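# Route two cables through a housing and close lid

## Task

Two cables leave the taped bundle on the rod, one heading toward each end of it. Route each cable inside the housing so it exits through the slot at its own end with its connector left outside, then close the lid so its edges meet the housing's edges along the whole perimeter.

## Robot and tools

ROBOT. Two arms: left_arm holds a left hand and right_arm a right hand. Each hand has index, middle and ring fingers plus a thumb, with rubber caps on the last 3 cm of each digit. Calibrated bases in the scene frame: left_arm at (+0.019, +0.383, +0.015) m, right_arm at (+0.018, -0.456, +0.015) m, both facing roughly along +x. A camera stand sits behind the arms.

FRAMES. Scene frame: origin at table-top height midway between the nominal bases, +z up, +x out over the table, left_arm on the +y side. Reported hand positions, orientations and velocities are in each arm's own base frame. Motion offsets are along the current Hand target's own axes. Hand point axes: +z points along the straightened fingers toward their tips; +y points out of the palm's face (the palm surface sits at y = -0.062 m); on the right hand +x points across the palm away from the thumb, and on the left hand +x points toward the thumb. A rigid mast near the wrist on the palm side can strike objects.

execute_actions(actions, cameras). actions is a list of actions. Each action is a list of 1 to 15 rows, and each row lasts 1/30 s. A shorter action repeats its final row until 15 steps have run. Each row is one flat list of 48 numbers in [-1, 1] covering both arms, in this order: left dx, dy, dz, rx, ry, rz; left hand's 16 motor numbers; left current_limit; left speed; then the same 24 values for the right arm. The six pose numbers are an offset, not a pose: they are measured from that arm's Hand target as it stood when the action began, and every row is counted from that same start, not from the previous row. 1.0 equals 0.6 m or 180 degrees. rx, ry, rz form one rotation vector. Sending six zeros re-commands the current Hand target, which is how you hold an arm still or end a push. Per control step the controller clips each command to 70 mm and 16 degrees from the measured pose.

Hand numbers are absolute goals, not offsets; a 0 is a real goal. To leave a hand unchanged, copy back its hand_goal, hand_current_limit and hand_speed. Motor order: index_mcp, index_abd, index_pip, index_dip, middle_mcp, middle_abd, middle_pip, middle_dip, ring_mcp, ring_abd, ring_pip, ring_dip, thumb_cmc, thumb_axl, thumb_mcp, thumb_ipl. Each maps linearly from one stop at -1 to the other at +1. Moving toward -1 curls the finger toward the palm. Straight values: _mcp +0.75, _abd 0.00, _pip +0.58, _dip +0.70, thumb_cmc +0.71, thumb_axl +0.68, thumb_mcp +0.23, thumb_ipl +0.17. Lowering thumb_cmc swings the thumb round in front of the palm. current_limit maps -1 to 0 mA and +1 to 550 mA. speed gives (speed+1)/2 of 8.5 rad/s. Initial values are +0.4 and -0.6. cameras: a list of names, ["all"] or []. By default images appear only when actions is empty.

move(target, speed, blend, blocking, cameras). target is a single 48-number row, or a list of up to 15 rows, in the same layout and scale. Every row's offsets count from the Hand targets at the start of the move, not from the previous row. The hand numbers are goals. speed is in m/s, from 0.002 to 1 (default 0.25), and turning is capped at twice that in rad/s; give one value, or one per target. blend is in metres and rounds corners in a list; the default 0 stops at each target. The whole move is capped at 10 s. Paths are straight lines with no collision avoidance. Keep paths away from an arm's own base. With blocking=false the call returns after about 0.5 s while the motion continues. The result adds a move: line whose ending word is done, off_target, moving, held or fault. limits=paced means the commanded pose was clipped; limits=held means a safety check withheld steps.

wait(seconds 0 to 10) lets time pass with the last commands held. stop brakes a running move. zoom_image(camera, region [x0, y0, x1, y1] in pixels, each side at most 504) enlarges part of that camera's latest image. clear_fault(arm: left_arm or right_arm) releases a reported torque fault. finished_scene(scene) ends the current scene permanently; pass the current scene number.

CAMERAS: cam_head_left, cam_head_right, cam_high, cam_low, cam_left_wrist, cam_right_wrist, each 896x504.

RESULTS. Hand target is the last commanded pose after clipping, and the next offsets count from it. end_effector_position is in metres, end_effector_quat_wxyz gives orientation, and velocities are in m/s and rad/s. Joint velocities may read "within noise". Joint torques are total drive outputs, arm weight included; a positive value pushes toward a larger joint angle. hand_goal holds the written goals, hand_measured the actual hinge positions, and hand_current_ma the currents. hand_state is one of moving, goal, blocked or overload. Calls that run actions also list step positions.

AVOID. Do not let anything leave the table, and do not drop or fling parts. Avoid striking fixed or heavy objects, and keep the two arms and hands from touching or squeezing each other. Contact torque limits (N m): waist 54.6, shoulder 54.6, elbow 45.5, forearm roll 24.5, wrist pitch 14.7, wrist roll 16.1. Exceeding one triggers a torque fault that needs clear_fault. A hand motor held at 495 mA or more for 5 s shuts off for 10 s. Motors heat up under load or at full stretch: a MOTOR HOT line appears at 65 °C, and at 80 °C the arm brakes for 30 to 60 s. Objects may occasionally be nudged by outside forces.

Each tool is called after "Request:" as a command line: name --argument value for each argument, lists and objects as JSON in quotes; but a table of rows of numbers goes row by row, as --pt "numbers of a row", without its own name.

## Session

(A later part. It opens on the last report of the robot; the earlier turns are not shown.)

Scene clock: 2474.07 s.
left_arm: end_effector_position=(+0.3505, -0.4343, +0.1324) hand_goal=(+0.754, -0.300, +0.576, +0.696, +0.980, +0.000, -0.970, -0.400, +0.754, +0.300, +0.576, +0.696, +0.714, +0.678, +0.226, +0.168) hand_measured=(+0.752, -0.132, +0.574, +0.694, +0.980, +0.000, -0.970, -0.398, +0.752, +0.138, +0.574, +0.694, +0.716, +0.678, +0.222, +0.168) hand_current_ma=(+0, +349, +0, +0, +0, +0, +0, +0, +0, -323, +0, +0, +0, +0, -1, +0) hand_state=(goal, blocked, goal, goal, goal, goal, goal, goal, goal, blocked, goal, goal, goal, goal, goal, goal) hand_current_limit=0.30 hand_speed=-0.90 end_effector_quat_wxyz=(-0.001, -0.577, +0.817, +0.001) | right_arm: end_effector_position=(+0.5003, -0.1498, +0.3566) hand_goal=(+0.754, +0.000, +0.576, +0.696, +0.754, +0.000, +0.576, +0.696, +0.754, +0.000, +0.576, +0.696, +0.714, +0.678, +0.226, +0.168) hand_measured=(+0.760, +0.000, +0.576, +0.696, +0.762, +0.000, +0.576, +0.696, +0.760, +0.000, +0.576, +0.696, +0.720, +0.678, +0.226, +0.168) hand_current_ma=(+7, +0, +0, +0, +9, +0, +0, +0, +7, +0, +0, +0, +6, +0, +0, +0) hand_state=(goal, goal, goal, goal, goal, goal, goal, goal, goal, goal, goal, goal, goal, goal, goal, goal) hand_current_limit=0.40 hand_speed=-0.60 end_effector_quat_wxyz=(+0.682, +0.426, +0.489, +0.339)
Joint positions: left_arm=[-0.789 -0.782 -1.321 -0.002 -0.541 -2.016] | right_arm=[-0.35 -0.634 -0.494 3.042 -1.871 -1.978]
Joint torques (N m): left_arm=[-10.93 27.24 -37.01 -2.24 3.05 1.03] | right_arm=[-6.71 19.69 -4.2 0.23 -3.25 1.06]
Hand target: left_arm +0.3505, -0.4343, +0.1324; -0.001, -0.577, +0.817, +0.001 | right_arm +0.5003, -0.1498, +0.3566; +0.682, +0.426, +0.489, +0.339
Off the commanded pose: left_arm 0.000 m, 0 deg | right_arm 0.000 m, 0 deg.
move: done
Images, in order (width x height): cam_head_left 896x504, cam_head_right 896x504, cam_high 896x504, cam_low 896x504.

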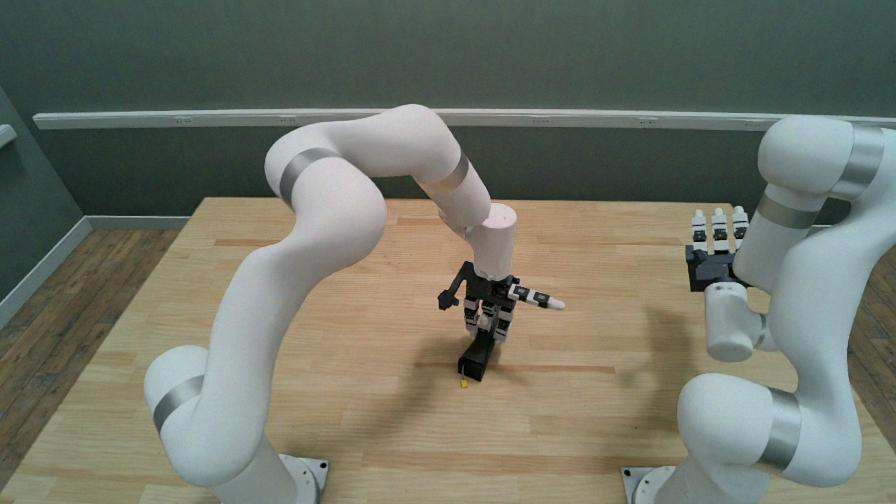

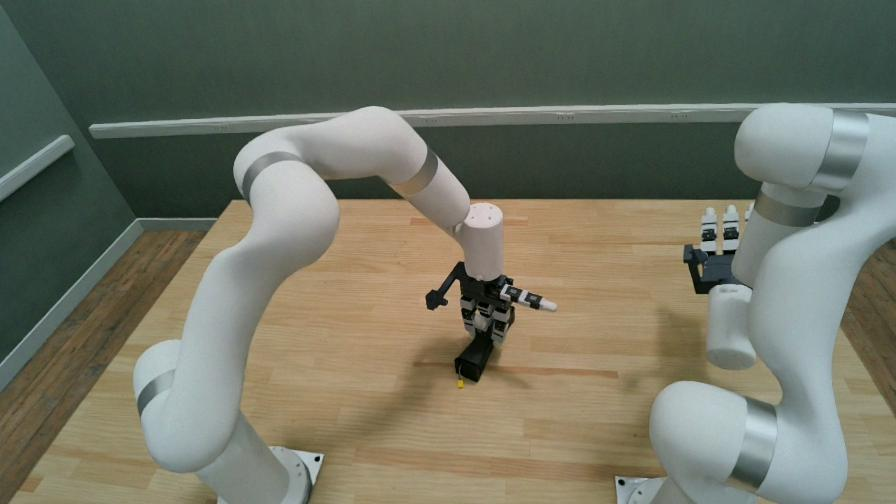

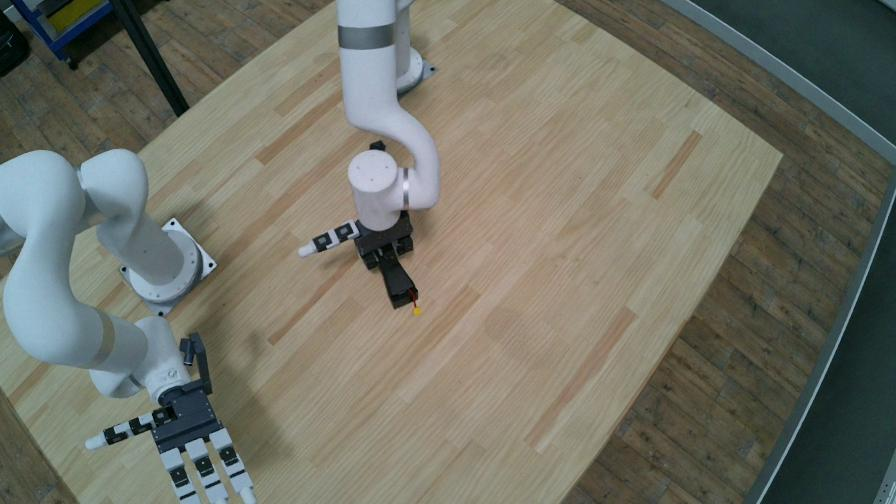

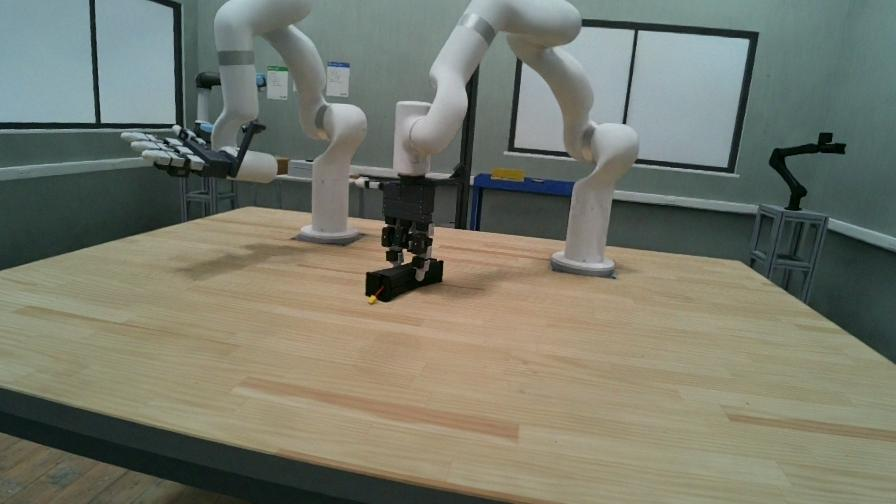

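Request:
move --target '[0,0,0.0033,0,0,0,0.754,-0.3,0.576,0.696,0.98,0,-0.97,-0.4,0.754,0.3,0.576,0.696,0.714,0.678,0.226,0.168,0.3,-0.9,0,0,0,0,0,0,0.754,0,0.576,0.696,0.754,0,0.576,0.696,0.754,0,0.576,0.696,0.714,0.678,0.226,0.168,0.4,-0.6]' --speed 0.015 --cameras '["cam_head_left", "cam_low", "cam_high", "cam_head_right"]'

Request:
zoom_image --camera "cam_low" --region '[360, 240, 450, 305]'

Request:
zoom_image --camera "cam_head_left" --region '[450, 335, 500, 385]'

Request:
zoom_image --camera "cam_high" --region '[375, 265, 425, 320]'

Scene clock: 2489.10 s.
left_arm: end_effector_position=(+0.3505, -0.4343, +0.1304) hand_goal=(+0.754, -0.300, +0.576, +0.696, +0.980, +0.000, -0.970, -0.400, +0.754, +0.300, +0.576, +0.696, +0.714, +0.678, +0.226, +0.168) hand_measured=(+0.752, -0.132, +0.574, +0.694, +0.980, +0.000, -0.970, -0.398, +0.752, +0.138, +0.574, +0.694, +0.716, +0.678, +0.222, +0.168) hand_current_ma=(+0, +349, +0, +0, +0, +0, +0, +0, +0, -323, +0, +0, +0, +0, -1, +0) hand_state=(goal, blocked, goal, goal, goal, goal, goal, goal, goal, blocked, goal, goal, goal, goal, goal, goal) hand_current_limit=0.30 hand_speed=-0.90 end_effector_quat_wxyz=(-0.001, -0.577, +0.817, +0.001) | right_arm: end_effector_position=(+0.5003, -0.1498, +0.3566) hand_goal=(+0.754, +0.000, +0.576, +0.696, +0.754, +0.000, +0.576, +0.696, +0.754, +0.000, +0.576, +0.696, +0.714, +0.678, +0.226, +0.168) hand_measured=(+0.760, +0.000, +0.576, +0.696, +0.762, +0.000, +0.576, +0.696, +0.760, +0.000, +0.576, +0.696, +0.720, +0.678, +0.226, +0.168) hand_current_ma=(+7, +0, +0, +0, +9, +0, +0, +0, +7, +0, +0, +0, +6, +0, +0, +0) hand_state=(goal, goal, goal, goal, goal, goal, goal, goal, goal, goal, goal, goal, goal, goal, goal, goal) hand_current_limit=0.40 hand_speed=-0.60 end_effector_quat_wxyz=(+0.682, +0.426, +0.489, +0.339)
Joint positions: left_arm=[-0.789 -0.785 -1.321 -0.002 -0.538 -2.016] | right_arm=[-0.35 -0.634 -0.494 3.042 -1.871 -1.978]
Joint torques (N m): left_arm=[-11.13 27.76 -35.85 -2.48 2.97 0.99] | right_arm=[-6.23 19.94 -3.94 0.46 -3.28 1.02]
Hand target: left_arm +0.3505, -0.4343, +0.1304; -0.001, -0.577, +0.817, +0.001 | right_arm +0.5003, -0.1498, +0.3566; +0.682, +0.426, +0.489, +0.339
Off the commanded pose: left_arm 0.000 m, 0 deg | right_arm 0.000 m, 0 deg.
move: done
Images, in order (width x height): cam_head_left 896x504, cam_head_right 896x504, cam_high 896x504, cam_low 896x504.

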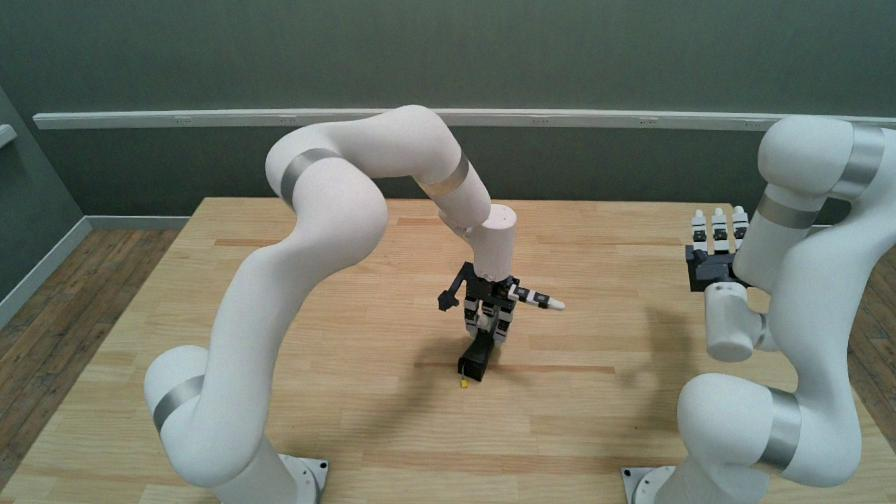

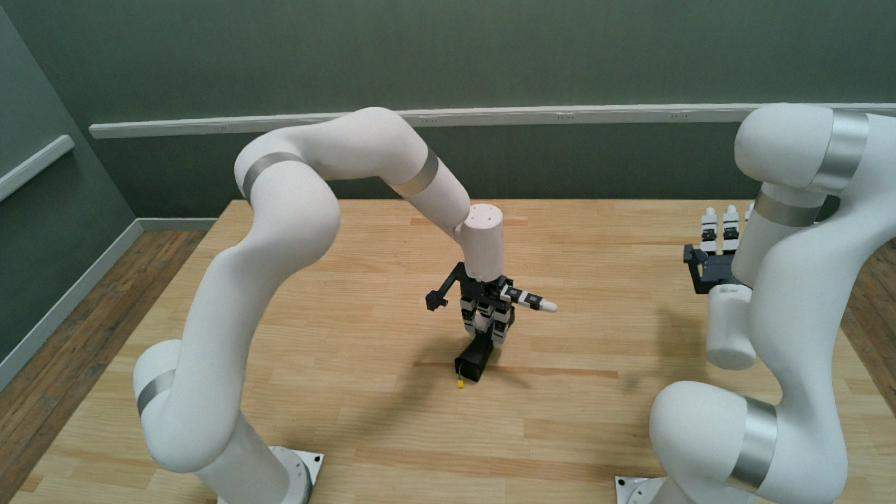

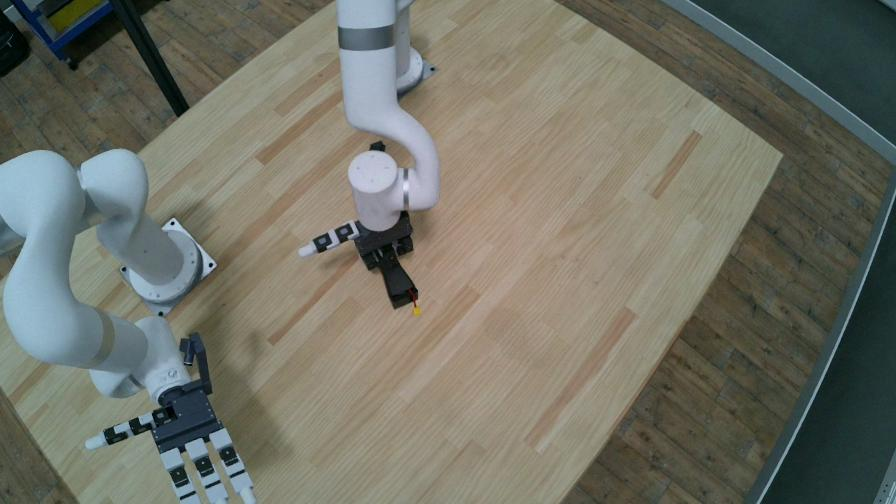

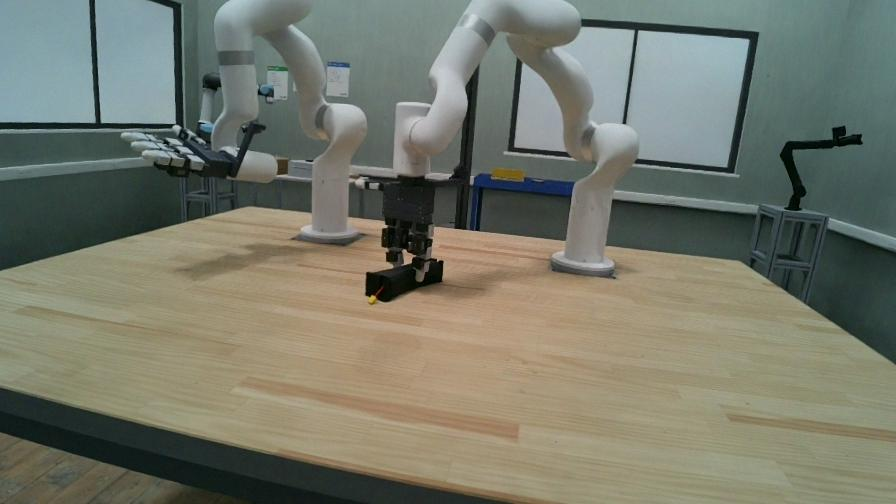

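Scaled by 5.600 from the camera's 896x504 image, which has a finer 1280x720 frame.

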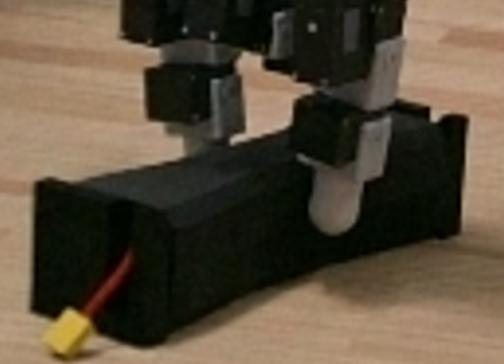

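Scaled by 10.080 from the camera's 896x504 image, which has a finer 1280x720 frame.

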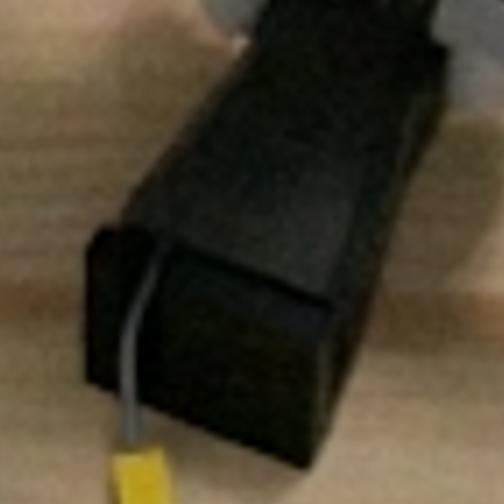

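Scaled by 9.164 from the camera's 896x504 image, which has a finer 1280x720 frame.

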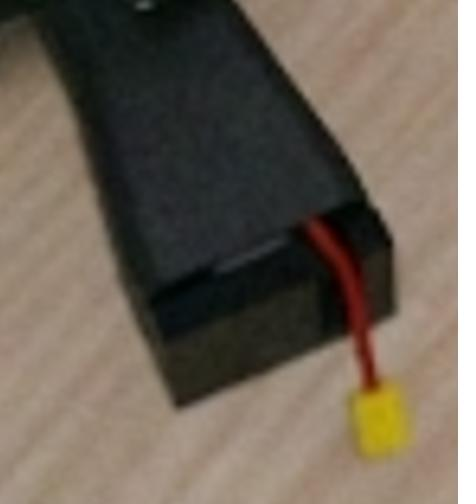

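Request:
move --pt "0 0 0 0 0 0 0.754 -0.05 0.576 0.696 0.98 0 -0.97 -0.4 0.754 0.05 0.576 0.696 0.714 0.678 0.226 0.168 0.3 -0.93 0 0 0 0 0 0 0.754 0 0.576 0.696 0.754 0 0.576 0.696 0.754 0 0.576 0.696 0.714 0.678 0.226 0.168 0.4 -0.6" --pt "0 0 0 0 0 0 0.754 0.0 0.576 0.696 0.98 0 -0.97 -0.4 0.754 0.0 0.576 0.696 0.714 0.678 0.226 0.168 0.3 -0.93 0 0 0 0 0 0 0.754 0 0.576 0.696 0.754 0 0.576 0.696 0.754 0 0.576 0.696 0.714 0.678 0.226 0.168 0.4 -0.6" --pt "0 0 -0.15 0 0 0 0.754 0.0 0.576 0.696 0.98 0 -0.97 -0.4 0.754 0.0 0.576 0.696 0.714 0.678 0.226 0.168 0.3 -0.93 0 0 0 0 0 0 0.754 0 0.576 0.696 0.754 0 0.576 0.696 0.754 0 0.576 0.696 0.714 0.678 0.226 0.168 0.4 -0.6" --speed 0.06 --cameras '["cam_head_left", "cam_low", "cam_high", "cam_head_right"]'

Request:
zoom_image --camera "cam_low" --region '[360, 240, 450, 305]'

Request:
zoom_image --camera "cam_head_left" --region '[450, 295, 520, 395]'

Request:
zoom_image --camera "cam_high" --region '[375, 265, 425, 320]'

Scene clock: 2503.33 s.
left_arm: end_effector_position=(+0.3506, -0.4344, +0.2204) hand_goal=(+0.754, +0.000, +0.576, +0.696, +0.980, +0.000, -0.970, -0.400, +0.754, +0.000, +0.576, +0.696, +0.714, +0.678, +0.226, +0.168) hand_measured=(+0.752, -0.004, +0.574, +0.694, +0.980, +0.000, -0.970, -0.398, +0.752, +0.002, +0.574, +0.694, +0.716, +0.678, +0.222, +0.168) hand_current_ma=(+0, +0, +0, +0, +0, +0, +0, +0, +0, +0, +0, +0, +0, +0, -1, +0) hand_state=(goal, goal, goal, goal, goal, goal, goal, goal, goal, goal, goal, goal, goal, goal, goal, goal) hand_current_limit=0.30 hand_speed=-0.93 end_effector_quat_wxyz=(-0.001, -0.577, +0.817, +0.001) | right_arm: end_effector_position=(+0.5003, -0.1498, +0.3566) hand_goal=(+0.754, +0.000, +0.576, +0.696, +0.754, +0.000, +0.576, +0.696, +0.754, +0.000, +0.576, +0.696, +0.714, +0.678, +0.226, +0.168) hand_measured=(+0.760, +0.000, +0.576, +0.696, +0.762, +0.000, +0.576, +0.696, +0.760, +0.000, +0.576, +0.696, +0.720, +0.678, +0.226, +0.168) hand_current_ma=(+7, +0, +0, +0, +9, +0, +0, +0, +7, +0, +0, +0, +6, +0, +0, +0) hand_state=(goal, goal, goal, goal, goal, goal, goal, goal, goal, goal, goal, goal, goal, goal, goal, goal) hand_current_limit=0.40 hand_speed=-0.60 end_effector_quat_wxyz=(+0.682, +0.426, +0.489, +0.339)
Joint positions: left_arm=[-0.789 -0.651 -1.338 -0.001 -0.689 -2.017] | right_arm=[-0.35 -0.634 -0.494 3.042 -1.871 -1.978]
Joint torques (N m): left_arm=[15.41 51.82 -38.75 3.87 -2.72 -1.21] | right_arm=[-6.71 19.99 -4.04 0.37 -3.22 1.04]
Hand target: left_arm +0.3506, -0.4344, +0.2204; -0.001, -0.577, +0.817, +0.001 | right_arm +0.5003, -0.1498, +0.3566; +0.682, +0.426, +0.489, +0.339
Off the commanded pose: left_arm 0.000 m, 0 deg | right_arm 0.000 m, 0 deg.
move: done
Images, in order (width x height): cam_head_left 896x504, cam_head_right 896x504, cam_high 896x504, cam_low 896x504.

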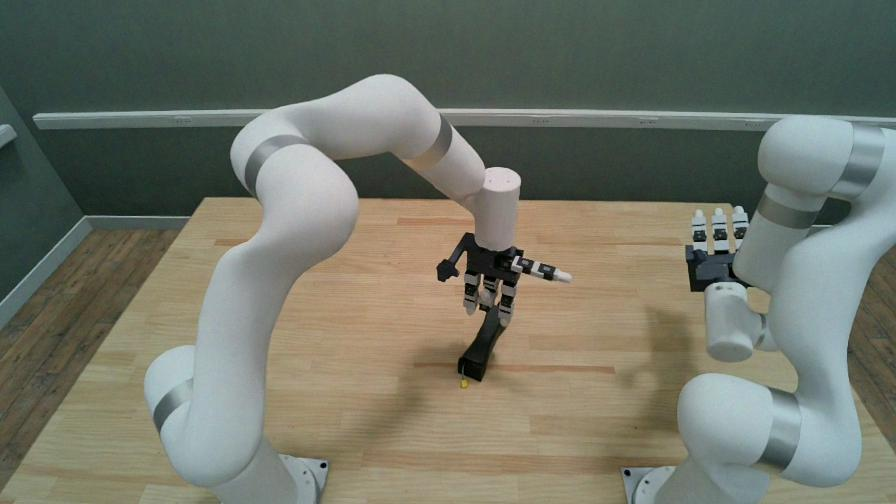

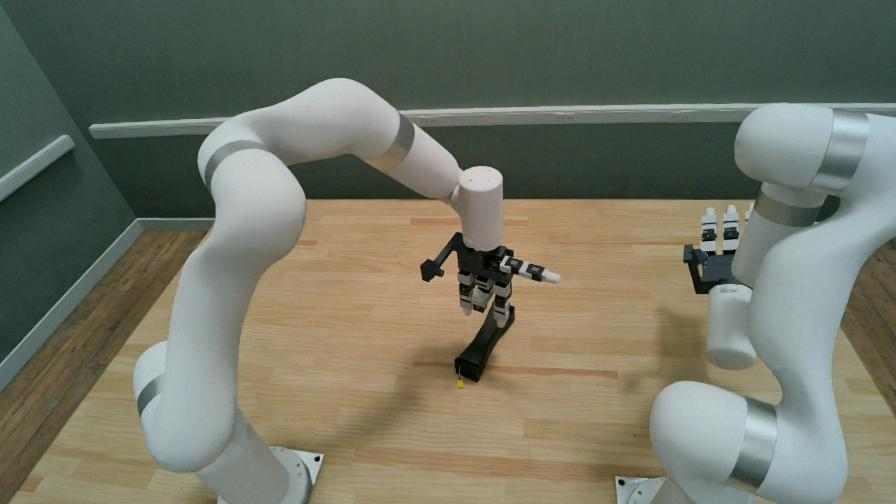

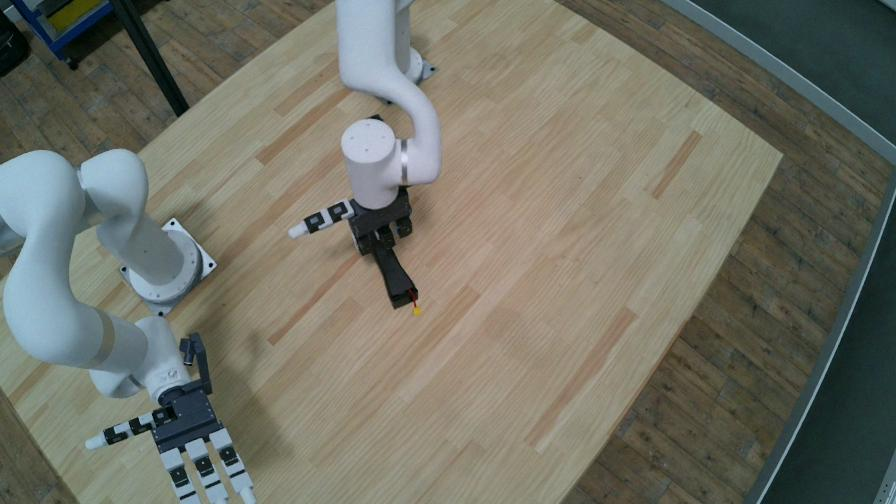

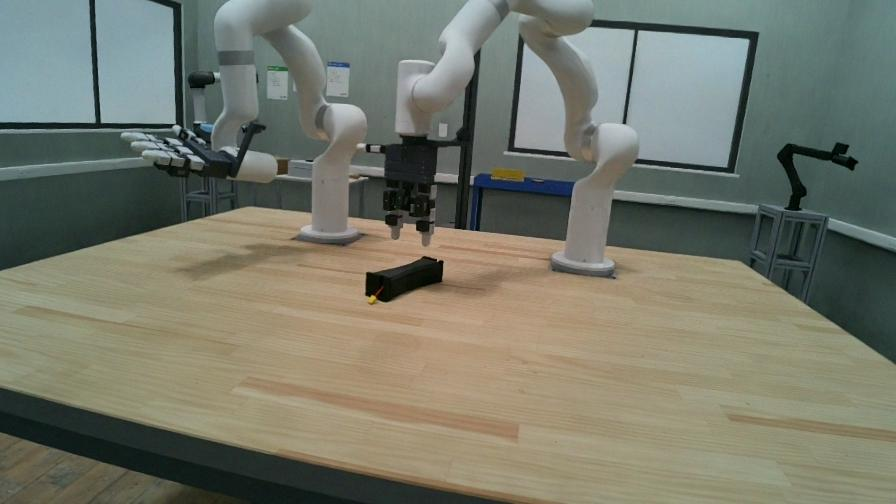

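Scaled by 5.600 from the camera's 896x504 image, which has a finer 1280x720 frame.

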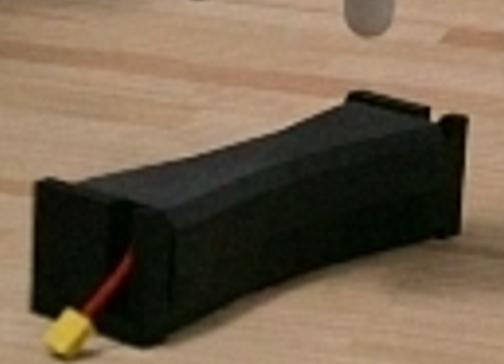

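Scaled by 5.040 from the camera's 896x504 image, which has a finer 1280x720 frame.

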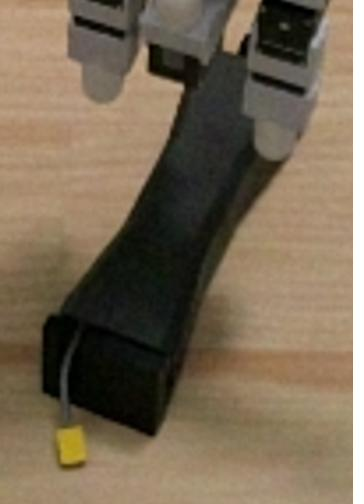

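Scaled by 9.164 from the camera's 896x504 image, which has a finer 1280x720 frame.

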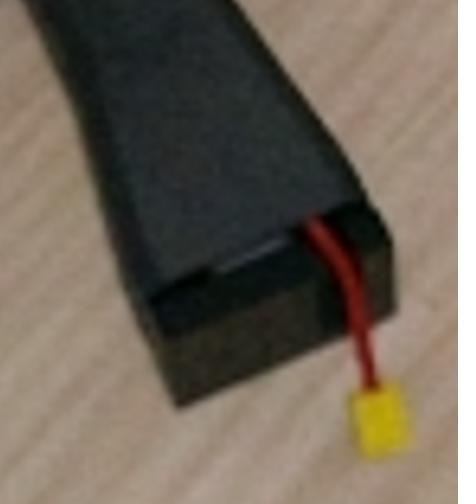

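Request:
move --target '[-0.15,-0.25,-0.1,0,0,0,0.754,0.0,0.576,0.696,0.98,0,-0.97,-0.4,0.754,0.0,0.576,0.696,0.714,0.678,0.226,0.168,0.3,-0.93,0,0,0,0,0,0,0.754,0,0.576,0.696,0.754,0,0.576,0.696,0.754,0,0.576,0.696,0.714,0.678,0.226,0.168,0.4,-0.6]' --speed 0.2 --cameras '["cam_head_left", "cam_low", "cam_high", "cam_head_right"]'

Request:
zoom_image --camera "cam_low" --region '[360, 260, 400, 305]'

Request:
zoom_image --camera "cam_low" --region '[410, 250, 450, 290]'

Request:
zoom_image --camera "cam_head_left" --region '[480, 290, 520, 330]'

Request:
zoom_image --camera "cam_head_left" --region '[450, 345, 500, 390]'

Request:
zoom_image --camera "cam_high" --region '[340, 200, 440, 320]'

Request:
zoom_image --camera "cam_head_right" --region '[440, 290, 530, 390]'

Scene clock: 2521.83 s.
left_arm: end_effector_position=(+0.5222, -0.3999, +0.2801) hand_goal=(+0.754, +0.000, +0.576, +0.696, +0.980, +0.000, -0.970, -0.400, +0.754, +0.000, +0.576, +0.696, +0.714, +0.678, +0.226, +0.168) hand_measured=(+0.752, -0.002, +0.574, +0.694, +0.980, +0.000, -0.970, -0.398, +0.752, +0.002, +0.574, +0.694, +0.716, +0.678, +0.222, +0.168) hand_current_ma=(+0, +0, +0, +0, +0, +0, +0, +0, +0, +0, +0, +0, +0, +0, -1, +0) hand_state=(goal, goal, goal, goal, goal, goal, goal, goal, goal, goal, goal, goal, goal, goal, goal, goal) hand_current_limit=0.30 hand_speed=-0.93 end_effector_quat_wxyz=(-0.001, -0.577, +0.817, +0.001) | right_arm: end_effector_position=(+0.5003, -0.1498, +0.3566) hand_goal=(+0.754, +0.000, +0.576, +0.696, +0.754, +0.000, +0.576, +0.696, +0.754, +0.000, +0.576, +0.696, +0.714, +0.678, +0.226, +0.168) hand_measured=(+0.760, +0.000, +0.576, +0.696, +0.762, +0.000, +0.576, +0.696, +0.760, +0.000, +0.576, +0.696, +0.720, +0.678, +0.226, +0.168) hand_current_ma=(+7, +0, +0, +0, +9, +0, +0, +0, +7, +0, +0, +0, +6, +0, +0, +0) hand_state=(goal, goal, goal, goal, goal, goal, goal, goal, goal, goal, goal, goal, goal, goal, goal, goal) hand_current_limit=0.40 hand_speed=-0.60 end_effector_quat_wxyz=(+0.682, +0.426, +0.489, +0.339)
Joint positions: left_arm=[-0.588 -0.867 -1.838 -0.001 -0.973 -1.817] | right_arm=[-0.35 -0.634 -0.494 3.042 -1.871 -1.978]
Joint torques (N m): left_arm=[15.71 33.55 -41.32 -2.2 -2.8 0.97] | right_arm=[-6.19 18.9 -4.13 0.49 -3.21 1]
Hand target: left_arm +0.5222, -0.3999, +0.2801; -0.001, -0.577, +0.817, +0.001 | right_arm +0.5003, -0.1498, +0.3566; +0.682, +0.426, +0.489, +0.339
Off the commanded pose: left_arm 0.000 m, 0 deg | right_arm 0.000 m, 0 deg.
move: done
Images, in order (width x height): cam_head_left 896x504, cam_head_right 896x504, cam_high 896x504, cam_low 896x504.

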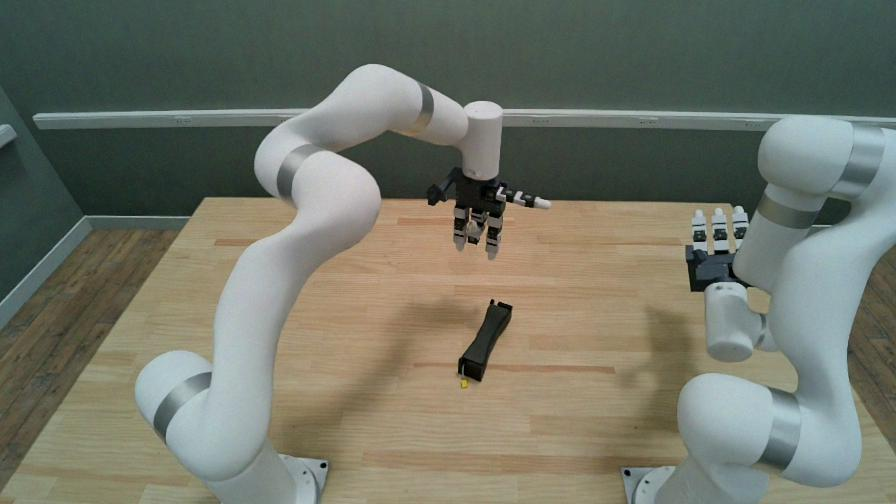

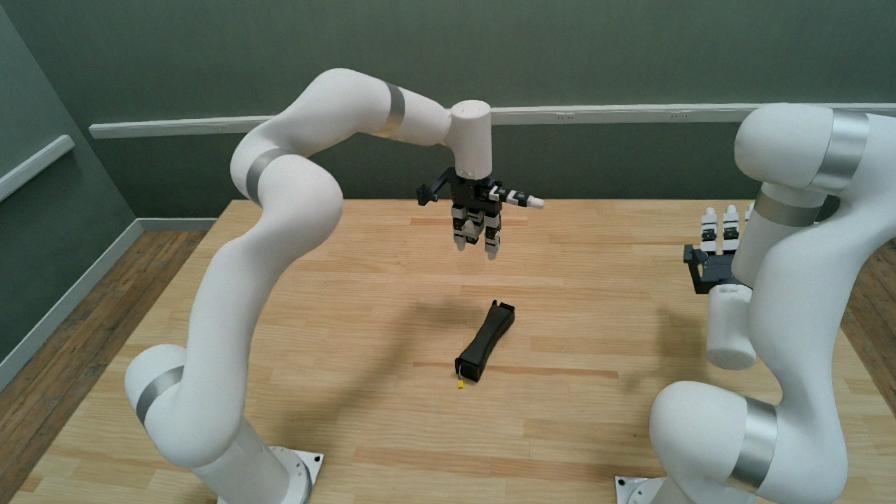

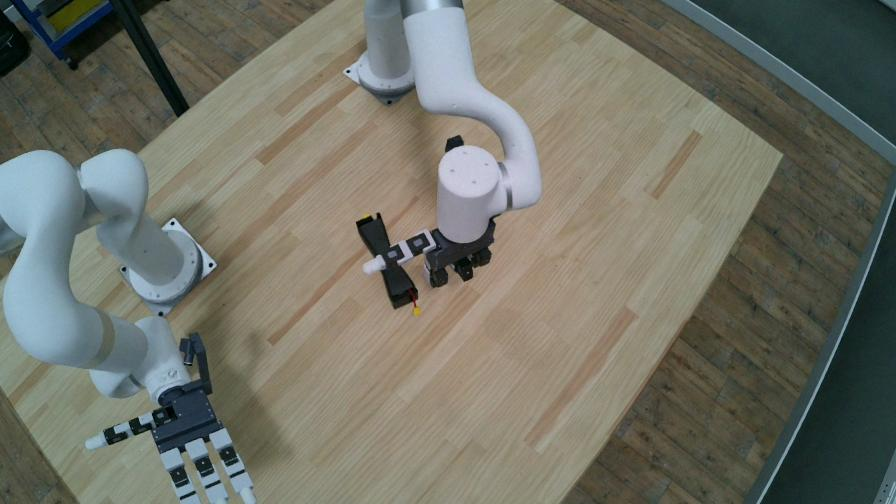

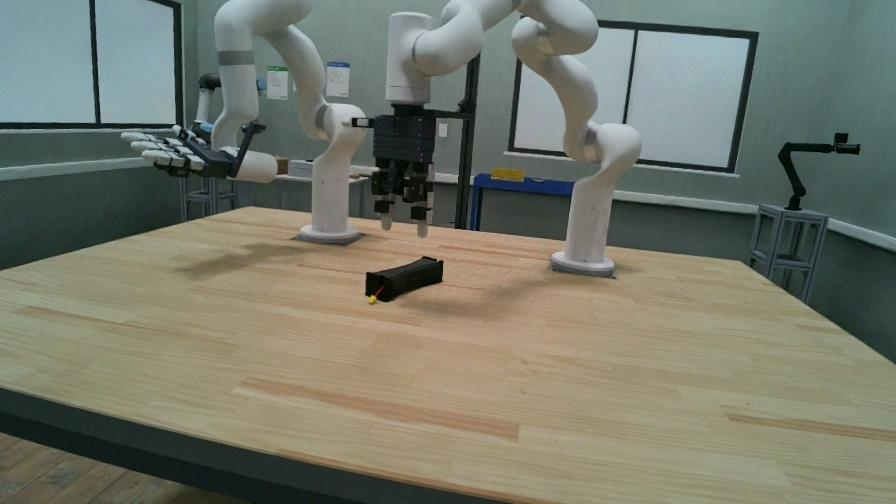

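Scaled by 11.200 from the camera's 896x504 image, which has a finer 1280x720 frame.

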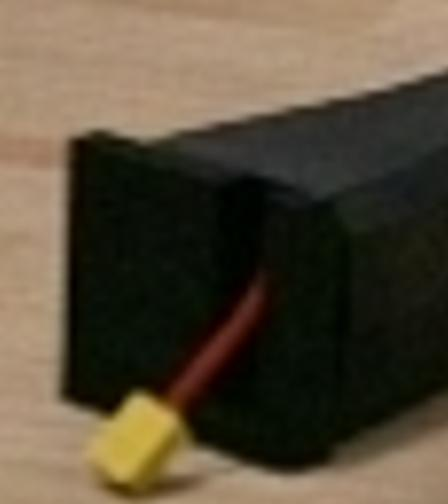

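Scaled by 12.600 from the camera's 896x504 image, which has a finer 1280x720 frame.

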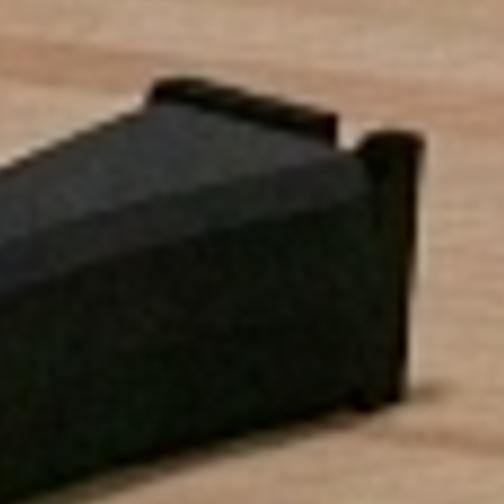

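Scaled by 12.600 from the camera's 896x504 image, which has a finer 1280x720 frame.

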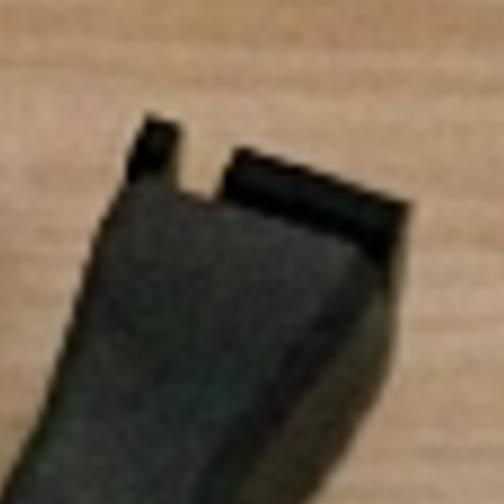

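Scaled by 10.080 from the camera's 896x504 image, which has a finer 1280x720 frame.

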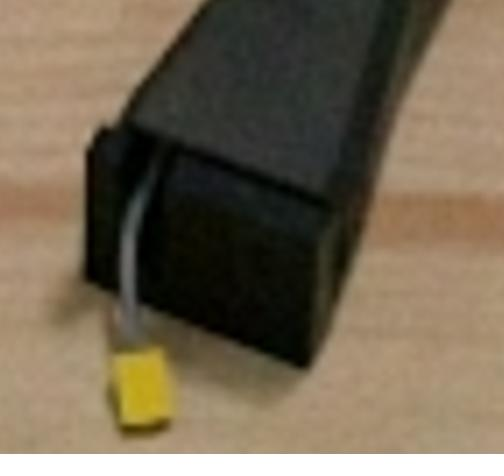

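Scaled by 4.200 from the camera's 896x504 image, which has a finer 1280x720 frame.

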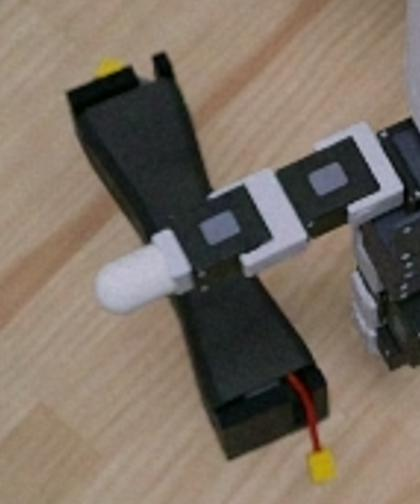

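Scaled by 5.040 from the camera's 896x504 image, which has a finer 1280x720 frame.

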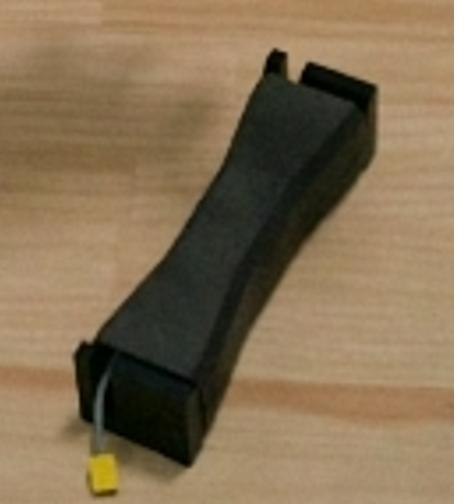

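Request:
zoom_image --camera "cam_low" --region '[385, 265, 425, 300]'

Request:
zoom_image --camera "cam_head_right" --region '[470, 300, 520, 350]'

Request:
zoom_image --camera "cam_head_right" --region '[450, 340, 500, 390]'

Scaled by 12.600 from the camera's 896x504 image, which has a finer 1280x720 frame.

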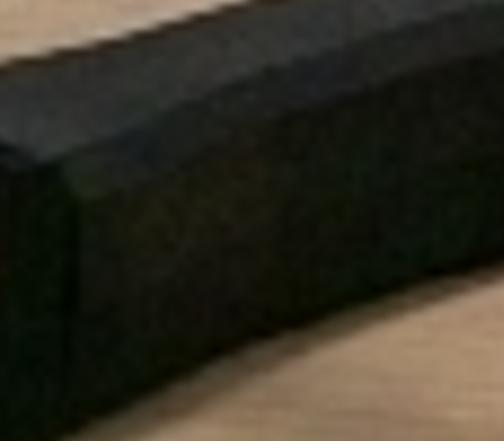

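Scaled by 10.080 from the camera's 896x504 image, which has a finer 1280x720 frame.

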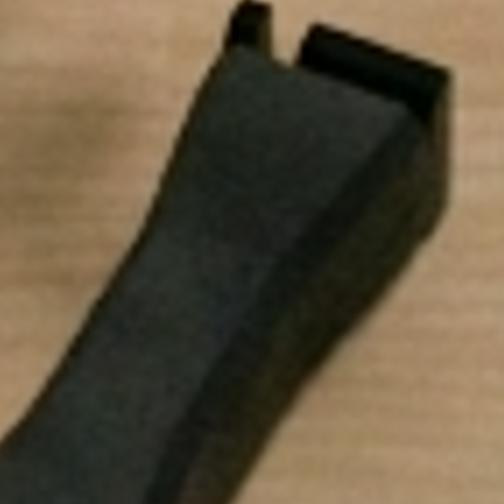

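Scaled by 10.080 from the camera's 896x504 image, which has a finer 1280x720 frame.

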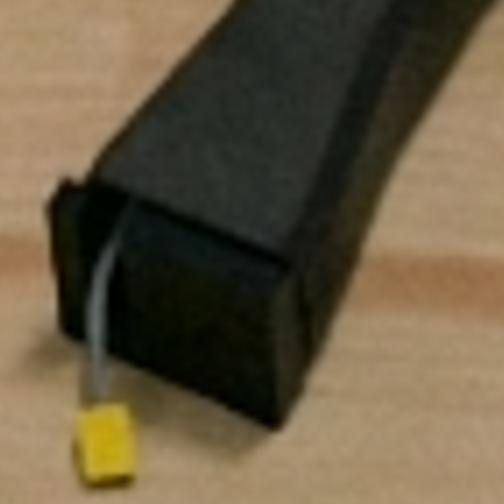

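Request:
finished_scene --scene 2

The scene is finished: the task was done.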